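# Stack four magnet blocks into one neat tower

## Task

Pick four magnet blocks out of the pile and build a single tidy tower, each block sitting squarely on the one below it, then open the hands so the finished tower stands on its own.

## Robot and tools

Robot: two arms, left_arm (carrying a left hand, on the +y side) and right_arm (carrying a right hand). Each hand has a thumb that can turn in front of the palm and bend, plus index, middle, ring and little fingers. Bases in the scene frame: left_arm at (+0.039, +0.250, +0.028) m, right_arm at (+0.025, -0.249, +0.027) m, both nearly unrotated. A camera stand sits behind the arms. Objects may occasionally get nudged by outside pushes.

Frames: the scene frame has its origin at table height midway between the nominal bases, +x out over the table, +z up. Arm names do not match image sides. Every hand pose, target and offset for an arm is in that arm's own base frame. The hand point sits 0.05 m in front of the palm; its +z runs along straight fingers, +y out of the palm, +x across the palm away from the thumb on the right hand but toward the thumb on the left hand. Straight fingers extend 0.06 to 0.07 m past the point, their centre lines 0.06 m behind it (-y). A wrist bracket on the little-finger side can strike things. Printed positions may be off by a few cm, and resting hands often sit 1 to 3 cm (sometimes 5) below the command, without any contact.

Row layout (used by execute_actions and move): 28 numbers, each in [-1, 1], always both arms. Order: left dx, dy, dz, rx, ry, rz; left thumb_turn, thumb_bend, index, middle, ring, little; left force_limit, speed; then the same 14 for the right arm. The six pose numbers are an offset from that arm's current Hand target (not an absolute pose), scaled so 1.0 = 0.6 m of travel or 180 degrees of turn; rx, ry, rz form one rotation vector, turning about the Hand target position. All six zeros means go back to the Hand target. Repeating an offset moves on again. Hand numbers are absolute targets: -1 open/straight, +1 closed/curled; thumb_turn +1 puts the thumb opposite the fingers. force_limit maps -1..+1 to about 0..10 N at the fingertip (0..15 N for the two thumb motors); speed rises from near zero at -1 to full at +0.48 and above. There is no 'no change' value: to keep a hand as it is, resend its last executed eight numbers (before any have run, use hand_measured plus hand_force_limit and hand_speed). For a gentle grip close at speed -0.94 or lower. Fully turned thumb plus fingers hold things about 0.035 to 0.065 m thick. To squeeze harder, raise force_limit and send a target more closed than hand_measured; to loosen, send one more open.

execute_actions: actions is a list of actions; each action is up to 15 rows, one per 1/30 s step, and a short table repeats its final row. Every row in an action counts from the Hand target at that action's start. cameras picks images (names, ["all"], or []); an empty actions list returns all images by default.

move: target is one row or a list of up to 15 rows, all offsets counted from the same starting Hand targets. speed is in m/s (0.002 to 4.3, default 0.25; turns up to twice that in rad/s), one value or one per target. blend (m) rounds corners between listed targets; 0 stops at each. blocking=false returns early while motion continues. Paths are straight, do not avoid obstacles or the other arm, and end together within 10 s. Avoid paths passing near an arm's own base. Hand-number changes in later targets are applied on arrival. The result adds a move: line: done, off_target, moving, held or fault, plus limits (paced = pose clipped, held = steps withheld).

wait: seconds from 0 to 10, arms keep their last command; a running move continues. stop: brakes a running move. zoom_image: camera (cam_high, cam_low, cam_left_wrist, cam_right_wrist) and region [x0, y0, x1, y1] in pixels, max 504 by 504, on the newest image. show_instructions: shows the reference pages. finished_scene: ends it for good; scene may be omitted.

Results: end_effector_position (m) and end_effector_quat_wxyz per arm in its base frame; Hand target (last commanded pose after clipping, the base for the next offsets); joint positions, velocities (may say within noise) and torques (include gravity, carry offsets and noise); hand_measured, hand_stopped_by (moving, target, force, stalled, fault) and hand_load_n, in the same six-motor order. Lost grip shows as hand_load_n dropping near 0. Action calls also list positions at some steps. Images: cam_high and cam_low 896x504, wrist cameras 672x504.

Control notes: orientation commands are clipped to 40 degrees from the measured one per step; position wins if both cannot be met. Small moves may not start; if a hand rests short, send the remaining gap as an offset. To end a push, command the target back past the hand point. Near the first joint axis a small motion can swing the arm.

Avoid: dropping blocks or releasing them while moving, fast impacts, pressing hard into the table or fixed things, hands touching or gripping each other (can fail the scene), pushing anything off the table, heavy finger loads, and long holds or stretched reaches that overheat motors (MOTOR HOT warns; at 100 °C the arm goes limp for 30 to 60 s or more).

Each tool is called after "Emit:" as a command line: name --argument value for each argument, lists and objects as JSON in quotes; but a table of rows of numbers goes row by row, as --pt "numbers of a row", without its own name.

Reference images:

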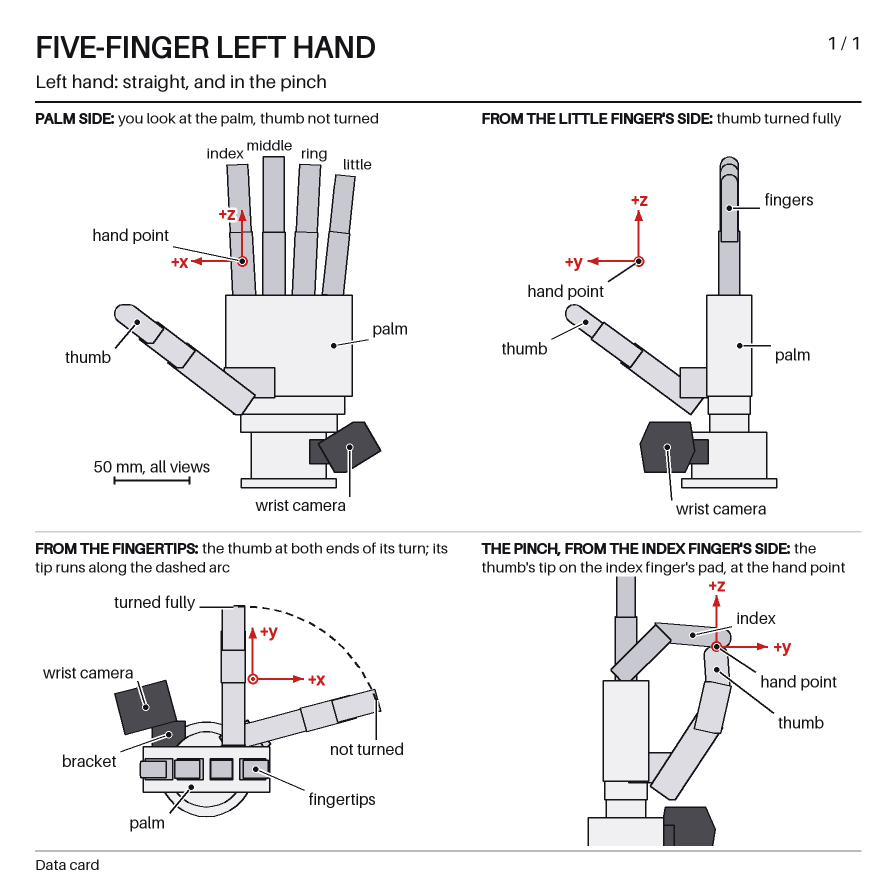

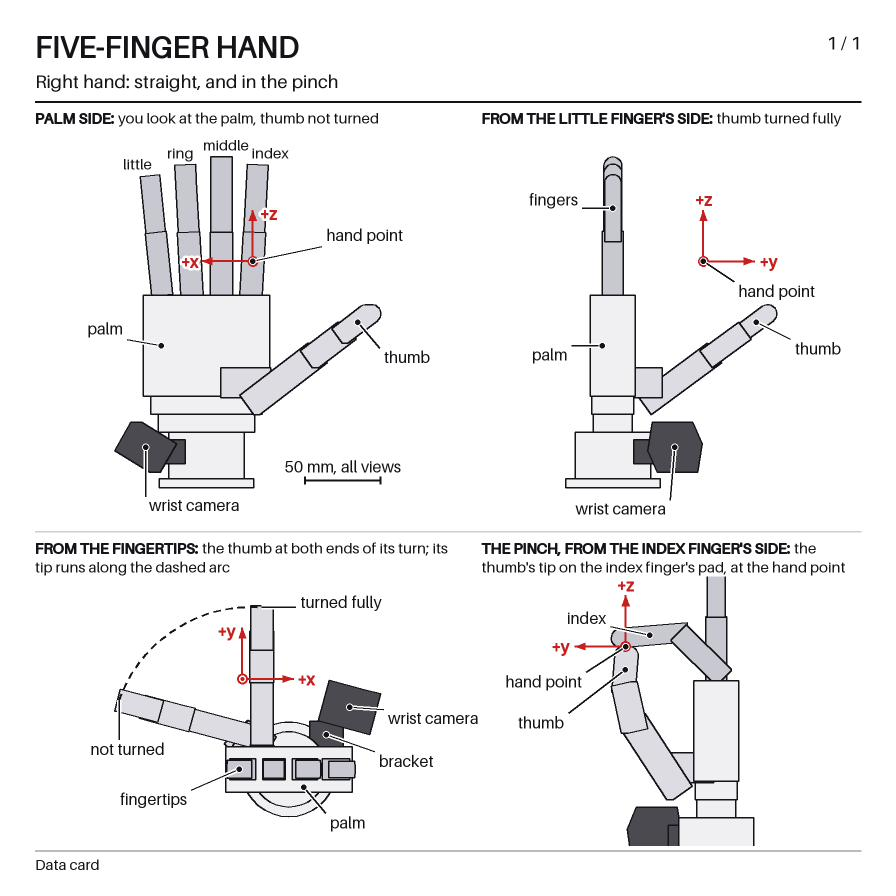

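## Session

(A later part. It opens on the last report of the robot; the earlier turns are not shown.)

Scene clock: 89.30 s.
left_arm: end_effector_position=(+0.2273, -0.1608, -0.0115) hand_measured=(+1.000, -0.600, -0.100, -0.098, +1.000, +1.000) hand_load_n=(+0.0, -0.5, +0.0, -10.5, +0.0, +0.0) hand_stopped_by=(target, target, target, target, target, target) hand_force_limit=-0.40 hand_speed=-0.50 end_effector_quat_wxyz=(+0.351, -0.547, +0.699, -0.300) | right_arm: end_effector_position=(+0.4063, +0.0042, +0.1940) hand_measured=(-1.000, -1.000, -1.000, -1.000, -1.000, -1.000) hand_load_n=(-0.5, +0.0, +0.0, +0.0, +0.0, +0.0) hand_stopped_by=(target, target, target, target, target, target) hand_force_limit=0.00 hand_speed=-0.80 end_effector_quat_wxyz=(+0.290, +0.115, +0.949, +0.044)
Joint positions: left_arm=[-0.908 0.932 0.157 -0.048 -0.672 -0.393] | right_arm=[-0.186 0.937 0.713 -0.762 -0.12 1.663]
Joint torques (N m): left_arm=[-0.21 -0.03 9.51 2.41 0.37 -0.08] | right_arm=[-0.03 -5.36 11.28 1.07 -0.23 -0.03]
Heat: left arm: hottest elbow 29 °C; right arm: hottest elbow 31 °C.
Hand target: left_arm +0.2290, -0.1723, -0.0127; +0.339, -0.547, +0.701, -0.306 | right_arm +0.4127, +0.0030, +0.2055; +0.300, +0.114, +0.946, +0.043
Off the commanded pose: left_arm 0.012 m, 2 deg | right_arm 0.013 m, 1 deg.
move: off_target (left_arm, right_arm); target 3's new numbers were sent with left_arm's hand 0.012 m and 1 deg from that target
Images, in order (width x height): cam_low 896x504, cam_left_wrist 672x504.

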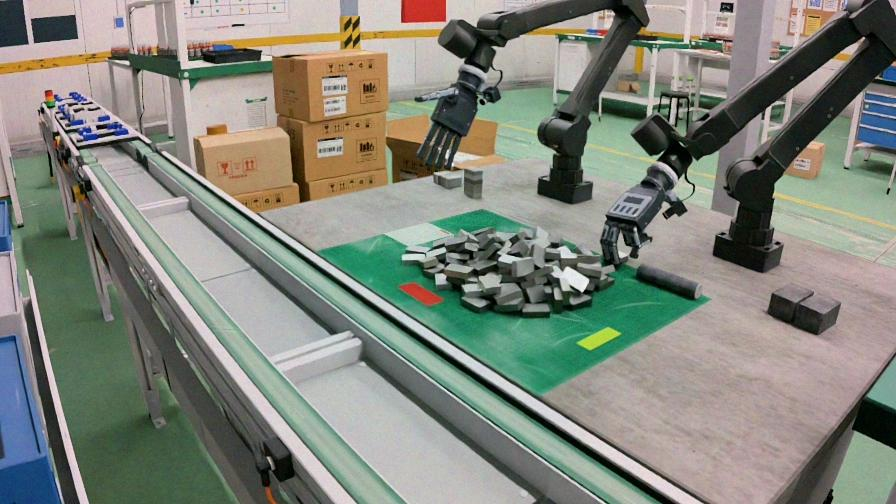

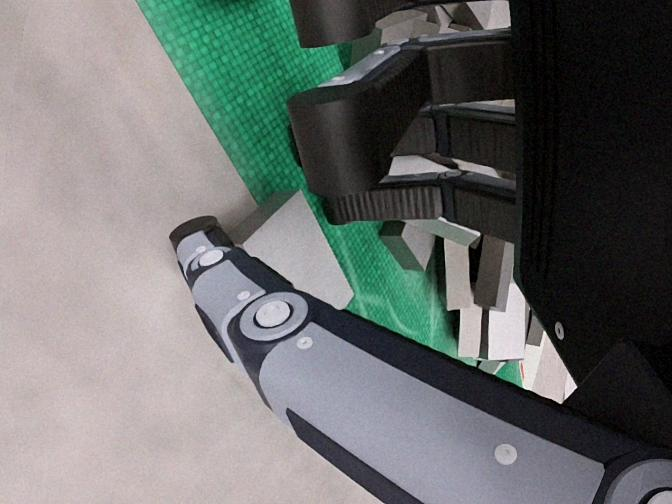

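Emit:
move --pt "0.0 0.0 0.05 0 0 0 1 -0.6 -0.1 -0.1 1 1 -0.4 -0.4 0 0 0 0 0 0 -1 -1 -1 -1 -1 -1 0 -0.8" --pt "0.003 -0.006 0.05 -0.022 0.0038 0 1 -0.6 -0.1 -0.1 1 1 -0.4 -0.4 0 0 0 0 0 0 -1 -1 -1 -1 -1 -1 0 -0.8" --pt "0.003 -0.006 0.015 -0.022 0.0038 0 1 -0.6 -0.1 -0.1 1 1 -0.4 -0.5 0 0 0 0 0 0 -1 -1 -1 -1 -1 -1 0 -0.8" --cameras '["cam_left_wrist","cam_low"]' --speed 0.08

Emit:
zoom_image --camera "cam_left_wrist" --region '[150, 100, 370, 320]'

Scene clock: 93.10 s.
left_arm: end_effector_position=(+0.2270, -0.1749, -0.0036) hand_measured=(+1.000, -0.600, -0.100, -0.100, +1.000, +1.000) hand_load_n=(+0.0, +0.0, +0.0, +0.0, +0.0, +0.0) hand_stopped_by=(target, target, target, target, target, target) hand_force_limit=-0.40 hand_speed=-0.50 end_effector_quat_wxyz=(+0.318, -0.552, +0.700, -0.323) | right_arm: end_effector_position=(+0.4063, +0.0042, +0.1940) hand_measured=(-1.000, -1.000, -1.000, -1.000, -1.000, -1.000) hand_load_n=(+0.5, +0.0, +0.0, +0.0, +0.0, +0.0) hand_stopped_by=(target, target, target, target, target, target) hand_force_limit=0.00 hand_speed=-0.80 end_effector_quat_wxyz=(+0.290, +0.115, +0.949, +0.044)
Joint positions: left_arm=[-0.882 0.896 0.167 -0.057 -0.587 -0.397] | right_arm=[-0.186 0.937 0.713 -0.762 -0.12 1.663]
Joint torques (N m): left_arm=[1.2 -1.61 8.58 2.43 -0.3 -0.09] | right_arm=[-0.44 -5.07 11.37 1.02 -0.21 -0.02]
Heat: left arm: hottest elbow 29 °C; right arm: hottest elbow 31 °C.
Hand target: left_arm +0.2307, -0.1758, -0.0038; +0.316, -0.560, +0.692, -0.327 | right_arm +0.4127, +0.0030, +0.2055; +0.300, +0.114, +0.946, +0.043
Off the commanded pose: left_arm 0.004 m, 1 deg | right_arm 0.013 m, 1 deg.
move: off_target (right_arm)
Images, in order (width x height): cam_low 896x504, cam_left_wrist 672x504.

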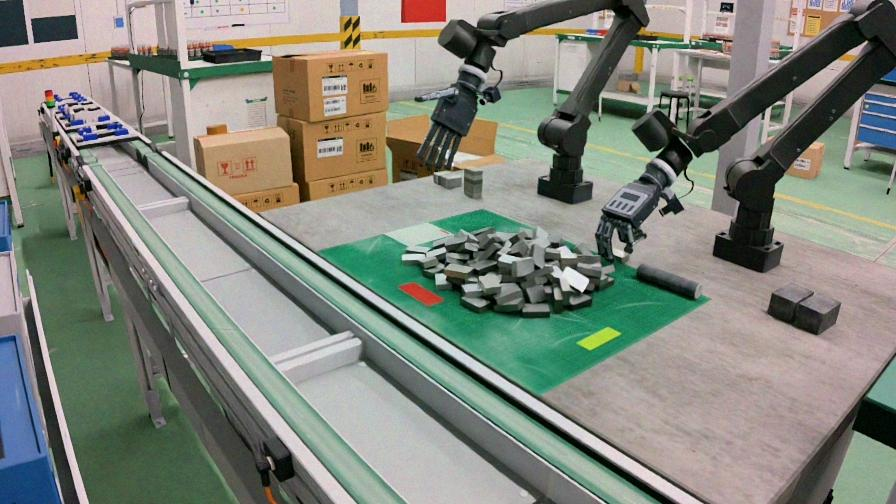

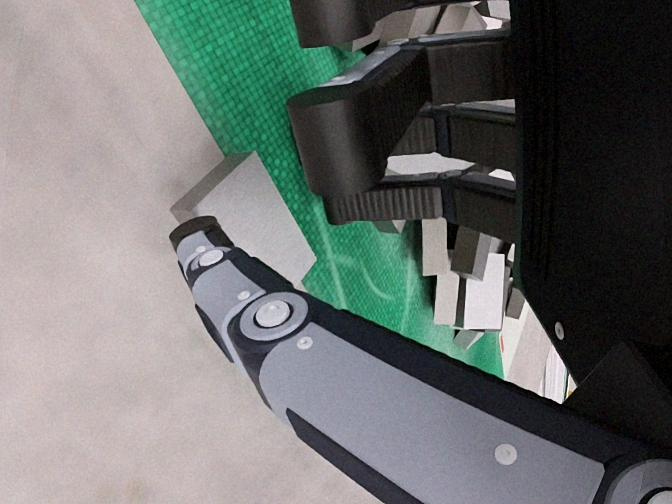

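Scaled by 2.291 from the camera's 672x504 image, which has a finer 960x720 frame.

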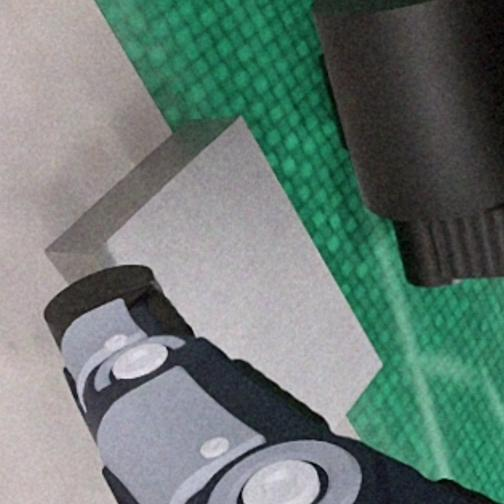

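Emit:
move --pt "-0.012 0.01 0.025 0 0 0 1 -0.6 -0.1 -0.1 1 1 -0.4 -0.4 0 0 0 0 0 0 -1 -1 -1 -1 -1 -1 0 -0.8" --pt "-0.012 0.01 -0.008 0 0 0 1 -0.6 -0.1 -0.1 1 1 -0.4 -0.5 0 0 0 0 0 0 -1 -1 -1 -1 -1 -1 0 -0.8" --cameras '["cam_left_wrist","cam_low"]' --speed 0.08

Emit:
zoom_image --camera "cam_left_wrist" --region '[150, 100, 370, 320]'

Scene clock: 95.97 s.
left_arm: end_effector_position=(+0.2226, -0.1699, -0.0061) hand_measured=(+1.000, -0.600, -0.100, -0.100, +1.000, +1.000) hand_load_n=(+0.0, +0.0, +0.0, +0.0, +0.0, +0.5) hand_stopped_by=(target, target, target, target, target, target) hand_force_limit=-0.40 hand_speed=-0.50 end_effector_quat_wxyz=(+0.317, -0.554, +0.698, -0.325) | right_arm: end_effector_position=(+0.4063, +0.0042, +0.1940) hand_measured=(-1.000, -1.000, -1.000, -1.000, -1.000, -1.000) hand_load_n=(+0.0, +0.0, +0.0, +0.0, +0.0, +0.0) hand_stopped_by=(target, target, target, target, target, target) hand_force_limit=0.00 hand_speed=-0.80 end_effector_quat_wxyz=(+0.290, +0.115, +0.949, +0.044)
Joint positions: left_arm=[-0.882 0.868 0.148 -0.064 -0.587 -0.404] | right_arm=[-0.186 0.937 0.713 -0.762 -0.12 1.663]
Joint torques (N m): left_arm=[0.5 -1.26 8.05 2.44 -0.56 -0.11] | right_arm=[-0.32 -5.13 11.45 1.16 -0.21 -0.01]
Heat: left arm: hottest elbow 29 °C; right arm: hottest elbow 32 °C.
Hand target: left_arm +0.2235, -0.1698, -0.0086; +0.316, -0.560, +0.692, -0.327 | right_arm +0.4127, +0.0030, +0.2055; +0.300, +0.114, +0.946, +0.043
Off the commanded pose: left_arm 0.003 m, 1 deg | right_arm 0.013 m, 1 deg.
move: off_target (right_arm)
Images, in order (width x height): cam_low 896x504, cam_left_wrist 672x504.

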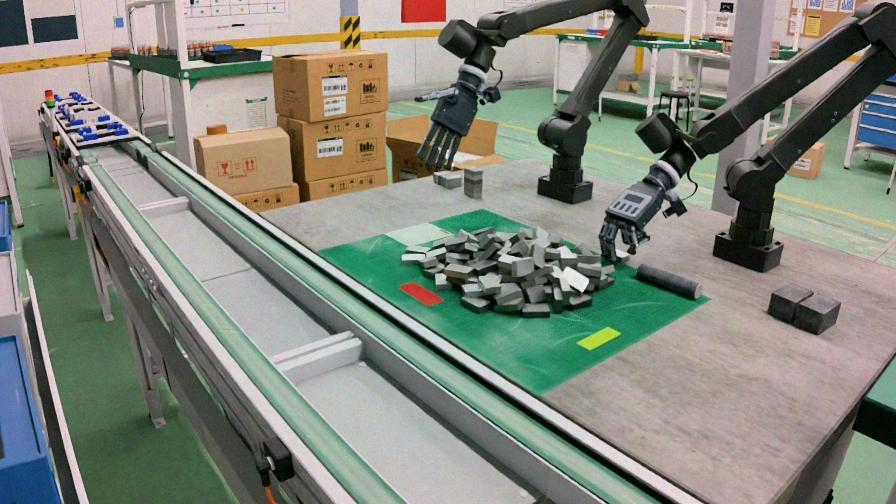

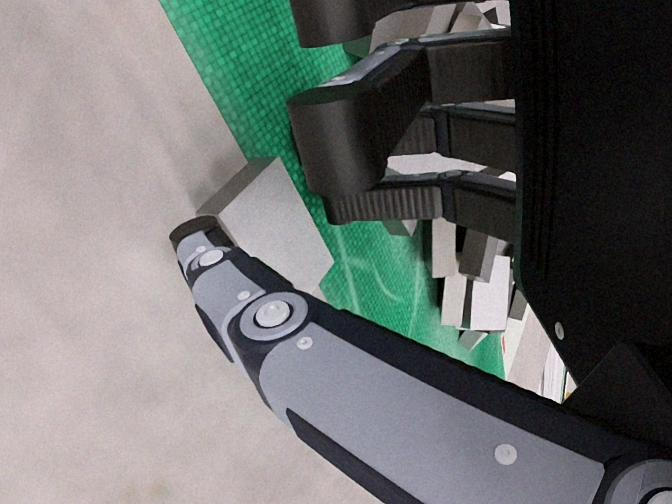

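Scaled by 2.291 from the camera's 672x504 image, which has a finer 960x720 frame.

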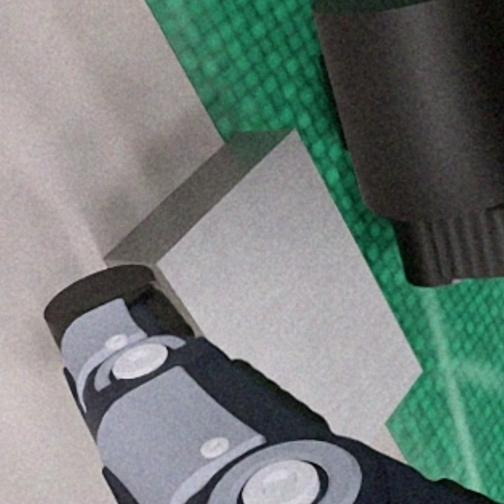

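Emit:
move --pt "0 0 -0.004 0 0 0 1 -0.6 -0.1 -0.1 1 1 -0.4 -0.4 0 0 0 0 0 0 -1 -1 -1 -1 -1 -1 0 -0.8" --pt "0 0 -0.004 0 0 0 1 -0.2 0.2 0.2 1 1 -0.4 -0.8 0 0 0 0 0 0 -1 -1 -1 -1 -1 -1 0 -0.8" --cameras '["cam_left_wrist","cam_low"]' --speed 0.08

Emit:
zoom_image --camera "cam_left_wrist" --region '[150, 100, 370, 320]'

Scene clock: 98.37 s.
left_arm: end_effector_position=(+0.2243, -0.1718, -0.0062) hand_measured=(+1.000, -0.500, +0.100, +0.080, +1.000, +1.000) hand_load_n=(-1.5, +4.5, +2.0, +3.0, +0.0, +0.0) hand_stopped_by=(target, force, force, force, target, target) hand_force_limit=-0.40 hand_speed=-0.80 end_effector_quat_wxyz=(+0.317, -0.555, +0.696, -0.328) | right_arm: end_effector_position=(+0.4063, +0.0042, +0.1940) hand_measured=(-1.000, -1.000, -1.000, -1.000, -1.000, -1.000) hand_load_n=(+0.0, +0.0, +0.0, +0.0, +0.0, +0.0) hand_stopped_by=(target, target, target, target, target, target) hand_force_limit=0.00 hand_speed=-0.80 end_effector_quat_wxyz=(+0.290, +0.115, +0.949, +0.044)
Joint positions: left_arm=[-0.882 0.881 0.148 -0.044 -0.588 -0.405] | right_arm=[-0.186 0.937 0.713 -0.762 -0.12 1.663]
Joint torques (N m): left_arm=[0.5 -1.38 7.62 2.32 -0.56 -0.1] | right_arm=[-0.03 -5.3 11.34 1.01 -0.22 -0.01]
Heat: left arm: hottest elbow 29 °C; right arm: hottest elbow 32 °C.
Hand target: left_arm +0.2235, -0.1698, -0.0109; +0.316, -0.560, +0.692, -0.327 | right_arm +0.4127, +0.0030, +0.2055; +0.300, +0.114, +0.946, +0.043
Off the commanded pose: left_arm 0.005 m, 1 deg | right_arm 0.013 m, 1 deg.
move: off_target (right_arm)
Images, in order (width x height): cam_low 896x504, cam_left_wrist 672x504.

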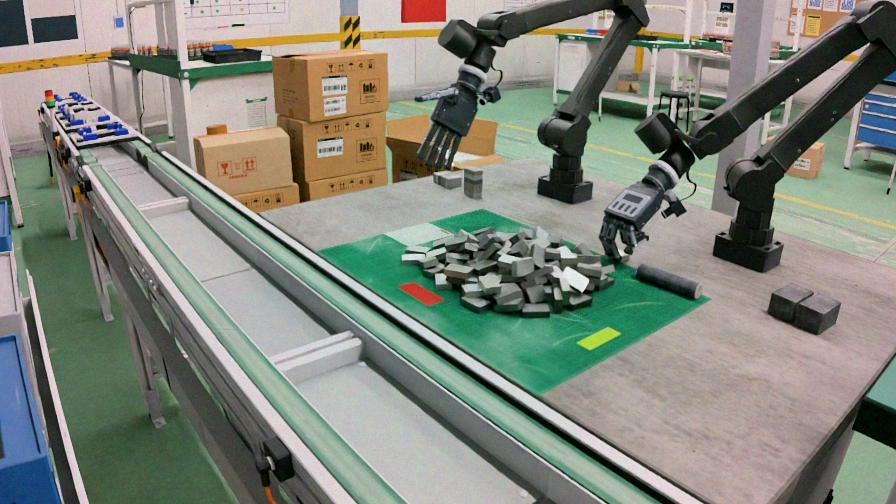

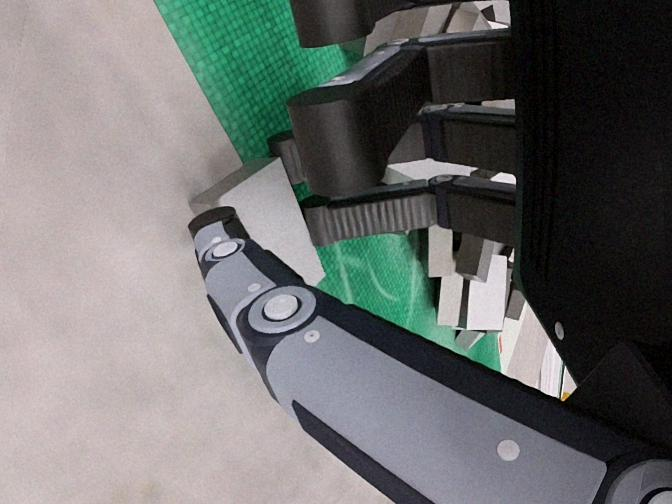

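Scaled by 2.291 from the camera's 672x504 image, which has a finer 960x720 frame.

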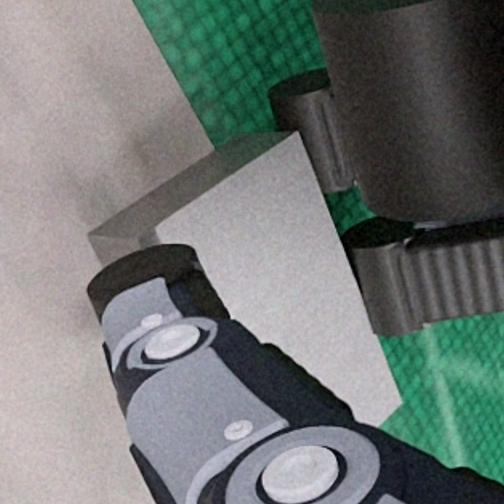

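Emit:
move --target '[0,0,0.12,0,0,0,1,-0.2,0.2,0.2,1,1,-0.4,-0.8, 0,0,0,0,0,0,-1,-1,-1,-1,-1,-1,0,-0.8]' --cameras '["cam_left_wrist","cam_low","cam_high"]' --speed 0.1

Emit:
zoom_image --camera "cam_left_wrist" --region '[150, 100, 370, 320]'

Scene clock: 100.33 s.
left_arm: end_effector_position=(+0.2102, -0.1534, +0.0275) hand_measured=(+1.000, -0.500, +0.100, +0.080, +1.000, +1.000) hand_load_n=(+0.0, +0.0, +0.0, +0.0, +0.0, +0.0) hand_stopped_by=(target, force, force, force, target, target) hand_force_limit=-0.40 hand_speed=-0.80 end_effector_quat_wxyz=(+0.315, -0.556, +0.709, -0.299) | right_arm: end_effector_position=(+0.4063, +0.0042, +0.1940) hand_measured=(-1.000, -1.000, -1.000, -1.000, -1.000, -1.000) hand_load_n=(+0.0, +0.0, +0.0, +0.0, +0.0, +0.0) hand_stopped_by=(target, target, target, target, target, target) hand_force_limit=0.00 hand_speed=-0.80 end_effector_quat_wxyz=(+0.290, +0.115, +0.949, +0.044)
Joint positions: left_arm=[-0.876 0.65 0.218 -0.41 -0.585 -0.407] | right_arm=[-0.186 0.937 0.713 -0.762 -0.12 1.663]
Joint torques (N m): left_arm=[0.32 -2.14 15.66 1.09 -0.58 -0.05] | right_arm=[-0.15 -5.48 11.36 1.07 -0.19 -0.02]
Heat: left arm: hottest elbow 29 °C; right arm: hottest elbow 32 °C.
Hand target: left_arm +0.2236, -0.1698, +0.0611; +0.316, -0.560, +0.692, -0.327 | right_arm +0.4127, +0.0030, +0.2055; +0.300, +0.114, +0.946, +0.043
Off the commanded pose: left_arm 0.040 m, 4 deg | right_arm 0.013 m, 1 deg.
move: off_target (left_arm, right_arm)
Images, in order (width x height): cam_high 896x504, cam_low 896x504, cam_left_wrist 672x504.

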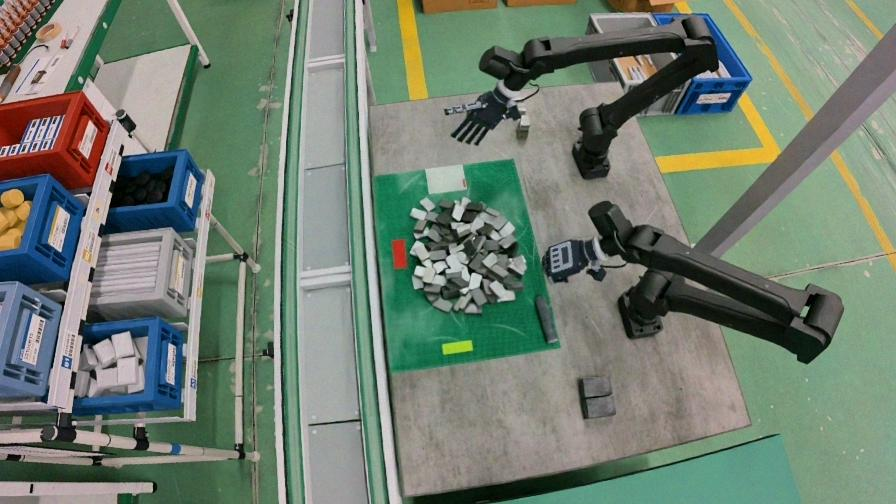

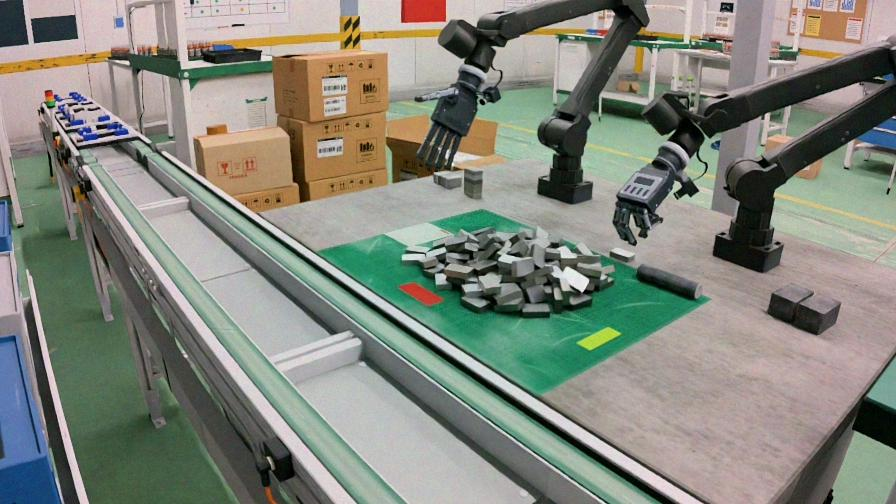

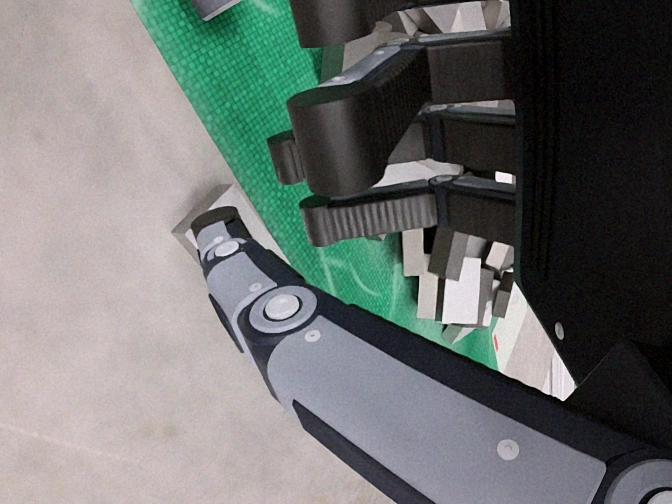

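Scaled by 2.291 from the camera's 672x504 image, which has a finer 960x720 frame.

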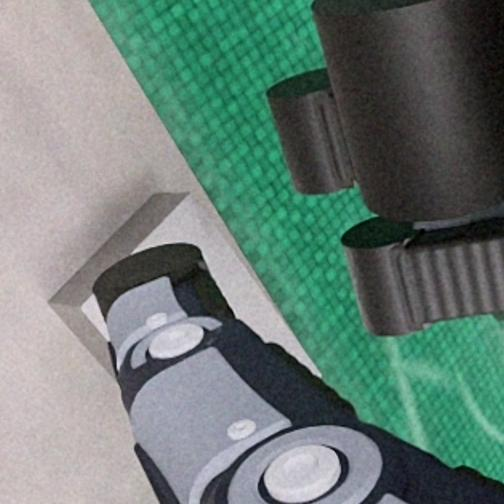

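Emit:
move --pt "0.0 0 0.2 0 0 0 1 -0.6 -0.1 -0.1 1 1 -0.4 -0.2 0 0 0 0 0 0 -1 -1 -1 -1 -1 -1 0 -0.8" --pt "0.25 0.12 0.23 0 0 -0.1 1 -0.6 -0.1 -0.1 1 1 -0.4 -0.2 0 0 0 0 0 0 -1 -1 -1 -1 -1 -1 0 -0.8" --cameras '["cam_left_wrist","cam_low","cam_high"]' --speed 0.25 --blend '[0.03,0]'

Scene clock: 103.00 s.
left_arm: end_effector_position=(+0.3499, -0.0999, +0.1689) hand_measured=(+1.000, -0.600, -0.100, -0.100, +1.000, +1.000) hand_load_n=(+0.0, +0.0, +0.0, +0.0, +0.0, +0.0) hand_stopped_by=(target, target, target, target, target, target) hand_force_limit=-0.40 hand_speed=-0.20 end_effector_quat_wxyz=(+0.237, -0.457, +0.778, -0.360) | right_arm: end_effector_position=(+0.4063, +0.0042, +0.1940) hand_measured=(-1.000, -1.000, -1.000, -1.000, -1.000, -1.000) hand_load_n=(+0.0, +0.0, +0.0, +0.0, +0.0, +0.0) hand_stopped_by=(target, target, target, target, target, target) hand_force_limit=0.00 hand_speed=-0.80 end_effector_quat_wxyz=(+0.290, +0.115, +0.949, +0.044)
Joint positions: left_arm=[-0.096 0.879 0.673 -0.506 0.279 0.285] | right_arm=[-0.186 0.937 0.713 -0.762 -0.12 1.663]
Joint torques (N m): left_arm=[1.14 -3.72 16.96 2.02 0.23 0.2] | right_arm=[-0.38 -5.07 11.3 1.09 -0.19 -0.02]
Heat: left arm: hottest elbow 30 °C; right arm: hottest elbow 32 °C.
Hand target: left_arm +0.3736, -0.0979, +0.1992; +0.261, -0.445, +0.771, -0.373 | right_arm +0.4127, +0.0030, +0.2055; +0.300, +0.114, +0.946, +0.043
Off the commanded pose: left_arm 0.038 m, 3 deg | right_arm 0.013 m, 1 deg.
move: off_target (left_arm, right_arm)
Images, in order (width x height): cam_high 896x504, cam_low 896x504, cam_left_wrist 672x504.

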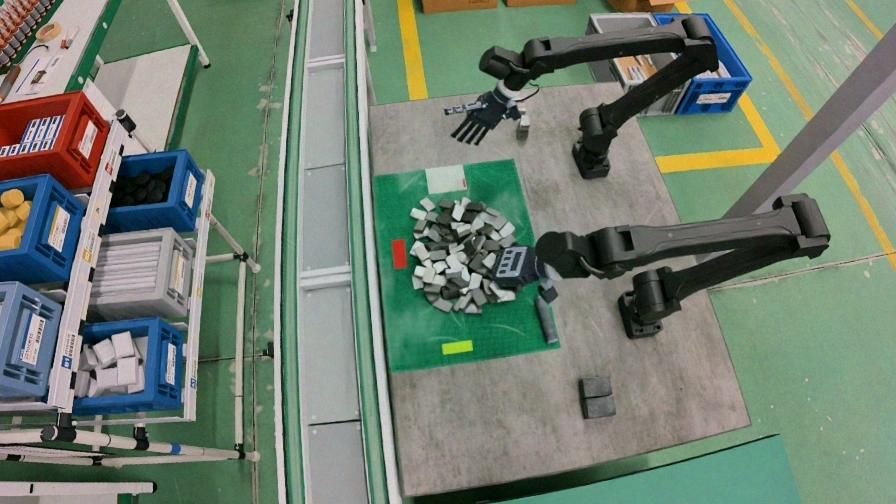

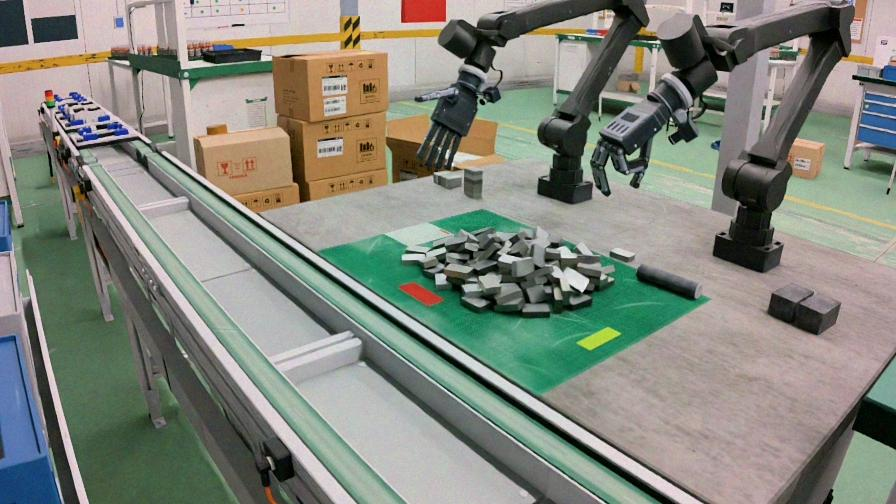

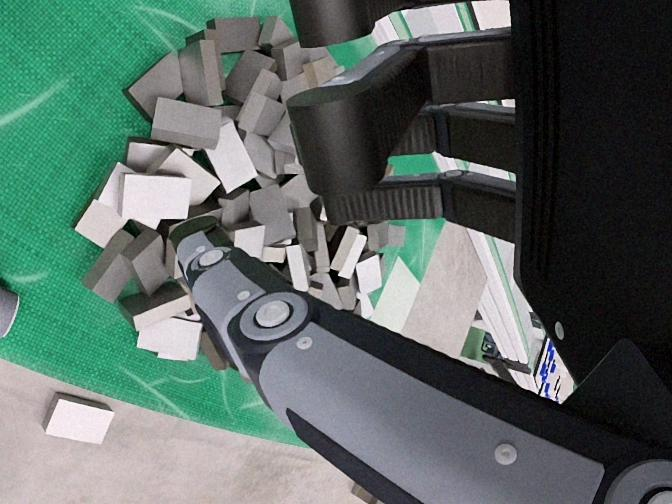

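Emit:
move --target '[0.127,0.0,-0.03,0,0,0,-1,-1,-1,-1,1,1,-0.4,-0.2, 0,0,0,0,0,0,-1,-1,-1,-1,-1,-1,0,-0.8]' --cameras '["cam_left_wrist","cam_low","cam_high"]' --speed 0.25

Scene clock: 105.30 s.
left_arm: end_effector_position=(+0.4202, -0.0989, +0.1533) hand_measured=(-1.000, -1.000, -1.000, -1.000, +1.000, +1.000) hand_load_n=(+0.0, +0.0, -0.5, +0.0, +0.0, +0.5) hand_stopped_by=(target, target, target, target, target, target) hand_force_limit=-0.40 hand_speed=-0.20 end_effector_quat_wxyz=(+0.234, -0.459, +0.779, -0.357) | right_arm: end_effector_position=(+0.4063, +0.0042, +0.1940) hand_measured=(-1.000, -1.000, -1.000, -1.000, -1.000, -1.000) hand_load_n=(+0.0, +0.0, +0.0, +0.0, +0.0, +0.0) hand_stopped_by=(target, target, target, target, target, target) hand_force_limit=0.00 hand_speed=-0.80 end_effector_quat_wxyz=(+0.290, +0.115, +0.949, +0.044)
Joint positions: left_arm=[-0.073 1.122 0.781 -0.385 0.295 0.299] | right_arm=[-0.186 0.937 0.713 -0.762 -0.12 1.663]
Joint torques (N m): left_arm=[0.73 -6.48 16.42 2.61 0.2 0.15] | right_arm=[-0.21 -5.07 11.51 0.99 -0.22 -0.02]
Heat: left arm: hottest elbow 30 °C; right arm: hottest elbow 32 °C.
Hand target: left_arm +0.4498, -0.0979, +0.1811; +0.261, -0.445, +0.771, -0.373 | right_arm +0.4127, +0.0030, +0.2055; +0.300, +0.114, +0.946, +0.043
Off the commanded pose: left_arm 0.041 m, 4 deg | right_arm 0.013 m, 1 deg.
move: off_target (left_arm, right_arm)
Images, in order (width x height): cam_high 896x504, cam_low 896x504, cam_left_wrist 672x504.

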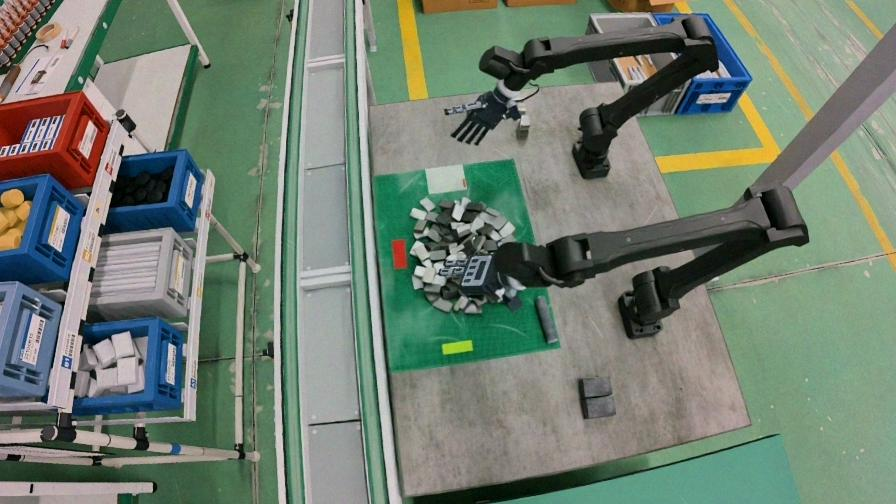

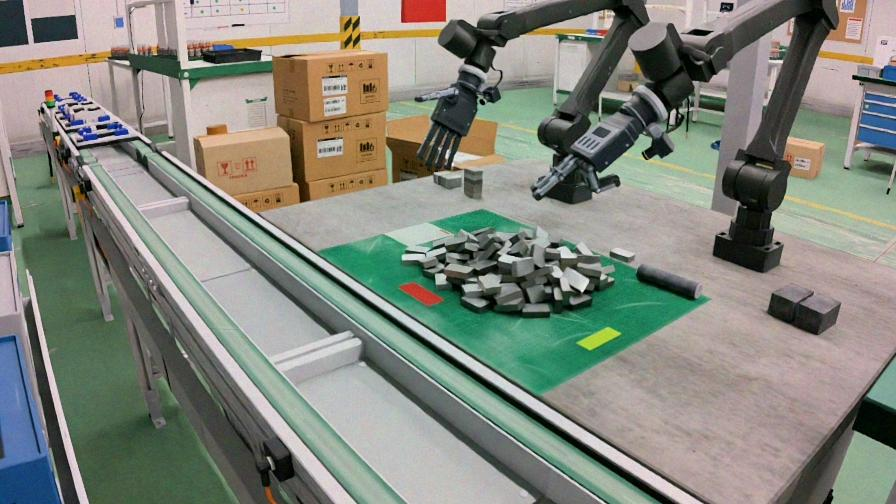

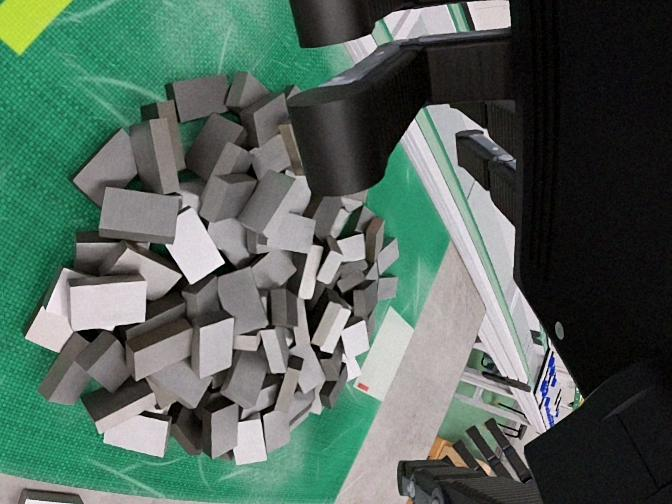

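Emit:
zoom_image --camera "cam_left_wrist" --region '[20, 60, 420, 480]'

Scaled by 1.200 from the camera's 672x504 image, which has a finer 960x720 frame.

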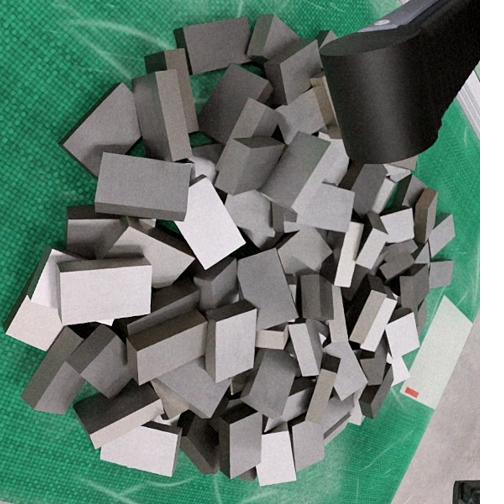

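Emit:
zoom_image --camera "cam_low" --region '[480, 220, 640, 325]'

Emit:
zoom_image --camera "cam_low" --region '[390, 220, 540, 320]'

Scaled by 3.150 from the camera's 896x504 image, which has a finer 1280x720 frame.

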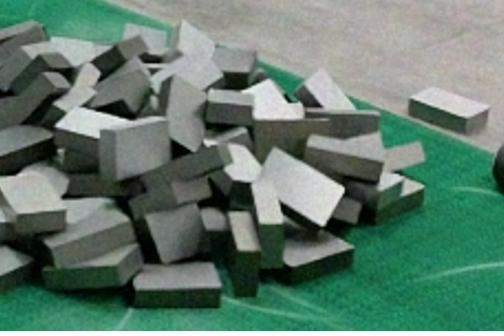

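Scaled by 3.360 from the camera's 896x504 image, which has a finer 1280x720 frame.

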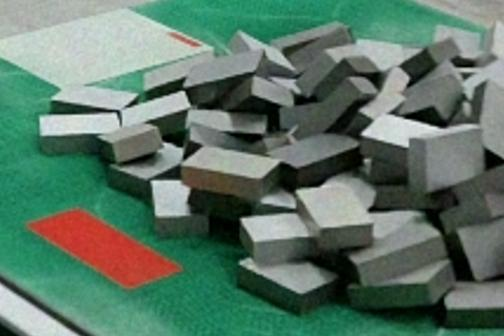

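Emit:
move --target '[-0.149,-0.0485,-0.202,-0.0159,0.0156,-0.1832,1,-0.85,-0.1,-0.1,1,1,-0.4,0.0, 0,0,0,0,0,0,-1,-1,-1,-1,-1,-1,0,-0.8]' --cameras '["cam_left_wrist","cam_low","cam_high"]' --speed 0.2

Scene clock: 111.47 s.
left_arm: end_effector_position=(+0.3594, -0.1315, +0.0664) hand_measured=(+1.000, -0.850, -0.100, -0.100, +1.000, +1.000) hand_load_n=(+0.0, +0.0, +0.0, +0.0, +0.0, +0.0) hand_stopped_by=(target, target, target, target, target, target) hand_force_limit=-0.40 hand_speed=0.00 end_effector_quat_wxyz=(+0.116, -0.222, +0.862, -0.441) | right_arm: end_effector_position=(+0.4063, +0.0042, +0.1940) hand_measured=(-1.000, -1.000, -1.000, -1.000, -1.000, -1.000) hand_load_n=(+0.0, +0.0, +0.0, +0.0, +0.0, +0.0) hand_stopped_by=(target, target, target, target, target, target) hand_force_limit=0.00 hand_speed=-0.80 end_effector_quat_wxyz=(+0.290, +0.115, +0.949, +0.044)
Joint positions: left_arm=[-0.028 1.268 0.644 -0.328 0.772 0.78] | right_arm=[-0.186 0.937 0.713 -0.762 -0.12 1.663]
Joint torques (N m): left_arm=[1.2 -7 8.65 1.57 0.59 0.18] | right_arm=[-0.21 -5.25 11.43 1.02 -0.21 0]
Heat: left arm: hottest elbow 30 °C; right arm: hottest elbow 32 °C.
Hand target: left_arm +0.3604, -0.1270, +0.0599; +0.115, -0.223, +0.863, -0.439 | right_arm +0.4127, +0.0030, +0.2055; +0.300, +0.114, +0.946, +0.043
Off the commanded pose: left_arm 0.008 m, 0 deg | right_arm 0.013 m, 1 deg.
move: off_target (right_arm)
Images, in order (width x height): cam_high 896x504, cam_low 896x504, cam_left_wrist 672x504.

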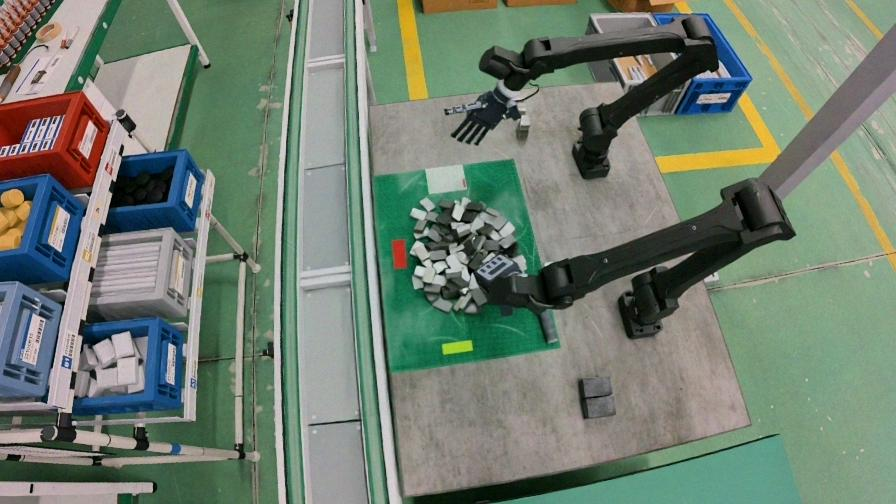

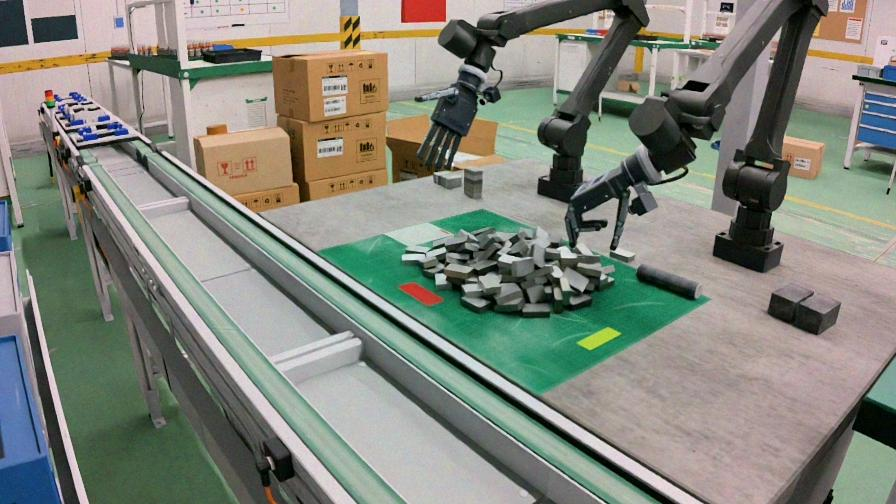

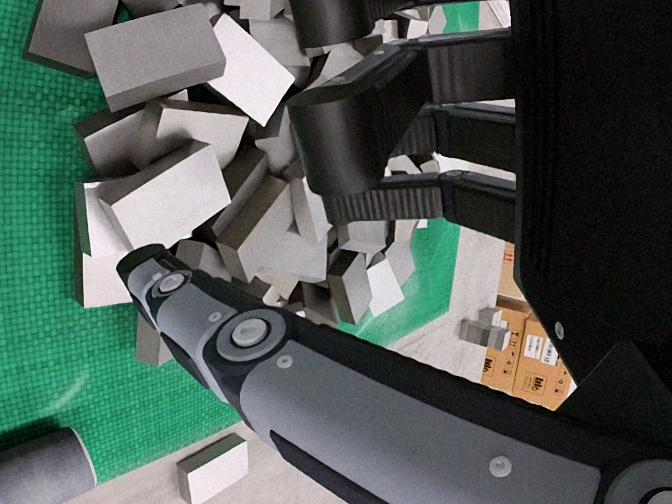

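Emit:
zoom_image --camera "cam_left_wrist" --region '[60, 90, 320, 330]'

Emit:
zoom_image --camera "cam_low" --region '[500, 160, 680, 310]'

Scaled by 1.938 from the camera's 672x504 image, which has a finer 960x720 frame.

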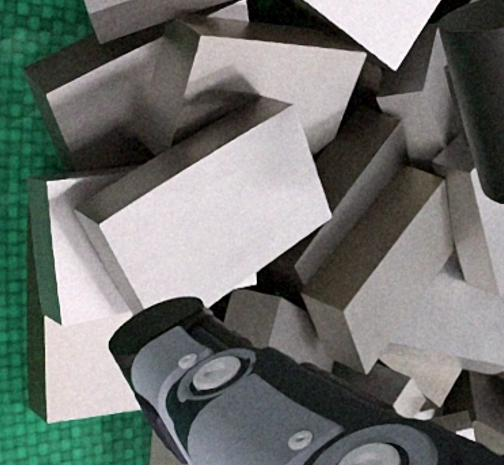

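Scaled by 2.800 from the camera's 896x504 image, which has a finer 1280x720 frame.

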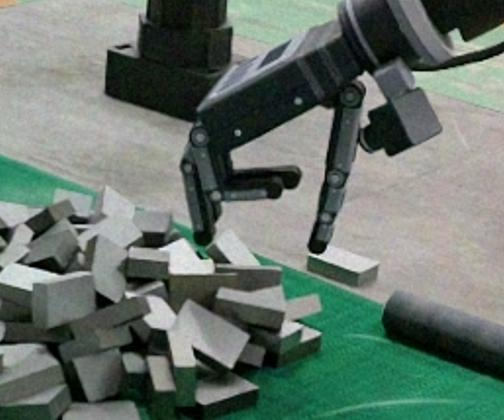

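Emit:
move --target '[0.004,0.001,-0.035,0,0,0,1,-0.75,-0.1,-0.1,1,1,-0.4,0.0, 0,0,0,0,0,0,-1,-1,-1,-1,-1,-1,0,-0.8]' --cameras '["cam_left_wrist","cam_low"]' --speed 0.1

Emit:
zoom_image --camera "cam_left_wrist" --region '[100, 90, 360, 330]'

Emit:
zoom_image --camera "cam_low" --region '[500, 160, 680, 310]'

Scene clock: 113.33 s.
left_arm: end_effector_position=(+0.3606, -0.1307, +0.0454) hand_measured=(+1.000, -0.750, -0.100, -0.100, +1.000, +1.000) hand_load_n=(+0.0, +0.0, +0.0, +0.0, +0.0, +0.0) hand_stopped_by=(target, target, target, target, target, target) hand_force_limit=-0.40 hand_speed=0.00 end_effector_quat_wxyz=(+0.111, -0.224, +0.863, -0.440) | right_arm: end_effector_position=(+0.4063, +0.0042, +0.1940) hand_measured=(-1.000, -1.000, -1.000, -1.000, -1.000, -1.000) hand_load_n=(+0.0, -0.5, +0.0, +0.0, +0.0, +0.0) hand_stopped_by=(target, target, target, target, target, target) hand_force_limit=0.00 hand_speed=-0.80 end_effector_quat_wxyz=(+0.290, +0.115, +0.949, +0.044)
Joint positions: left_arm=[-0.026 1.322 0.625 -0.268 0.774 0.784] | right_arm=[-0.186 0.937 0.713 -0.762 -0.12 1.663]
Joint torques (N m): left_arm=[1.2 -7.41 7.9 2.07 0.59 0.18] | right_arm=[-0.26 -5.36 11.38 1.05 -0.22 -0.03]
Heat: left arm: hottest elbow 30 °C; right arm: hottest elbow 32 °C.
Hand target: left_arm +0.3627, -0.1264, +0.0388; +0.115, -0.223, +0.863, -0.439 | right_arm +0.4127, +0.0030, +0.2055; +0.300, +0.114, +0.946, +0.043
Off the commanded pose: left_arm 0.008 m, 0 deg | right_arm 0.013 m, 1 deg.
move: off_target (right_arm)
Images, in order (width x height): cam_low 896x504, cam_left_wrist 672x504.

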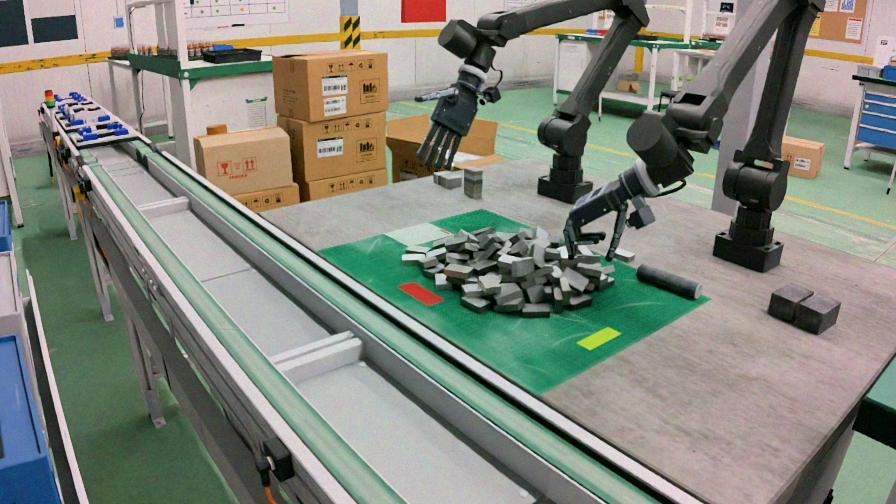

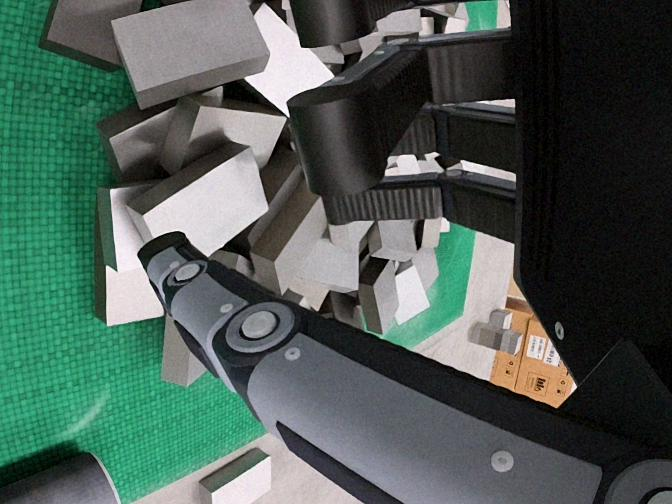

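Scaled by 1.938 from the camera's 672x504 image, which has a finer 960x720 frame.

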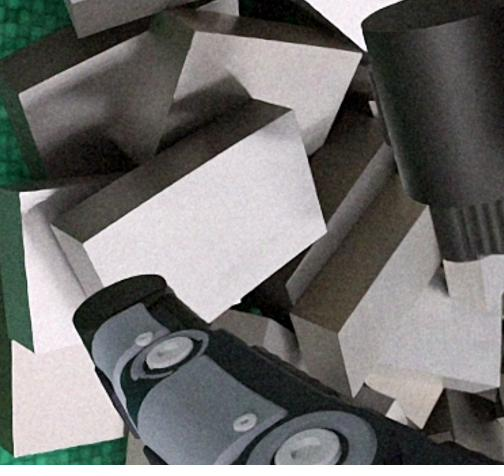

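Scaled by 2.800 from the camera's 896x504 image, which has a finer 1280x720 frame.

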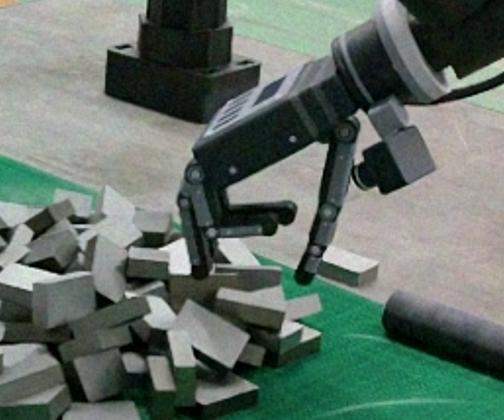

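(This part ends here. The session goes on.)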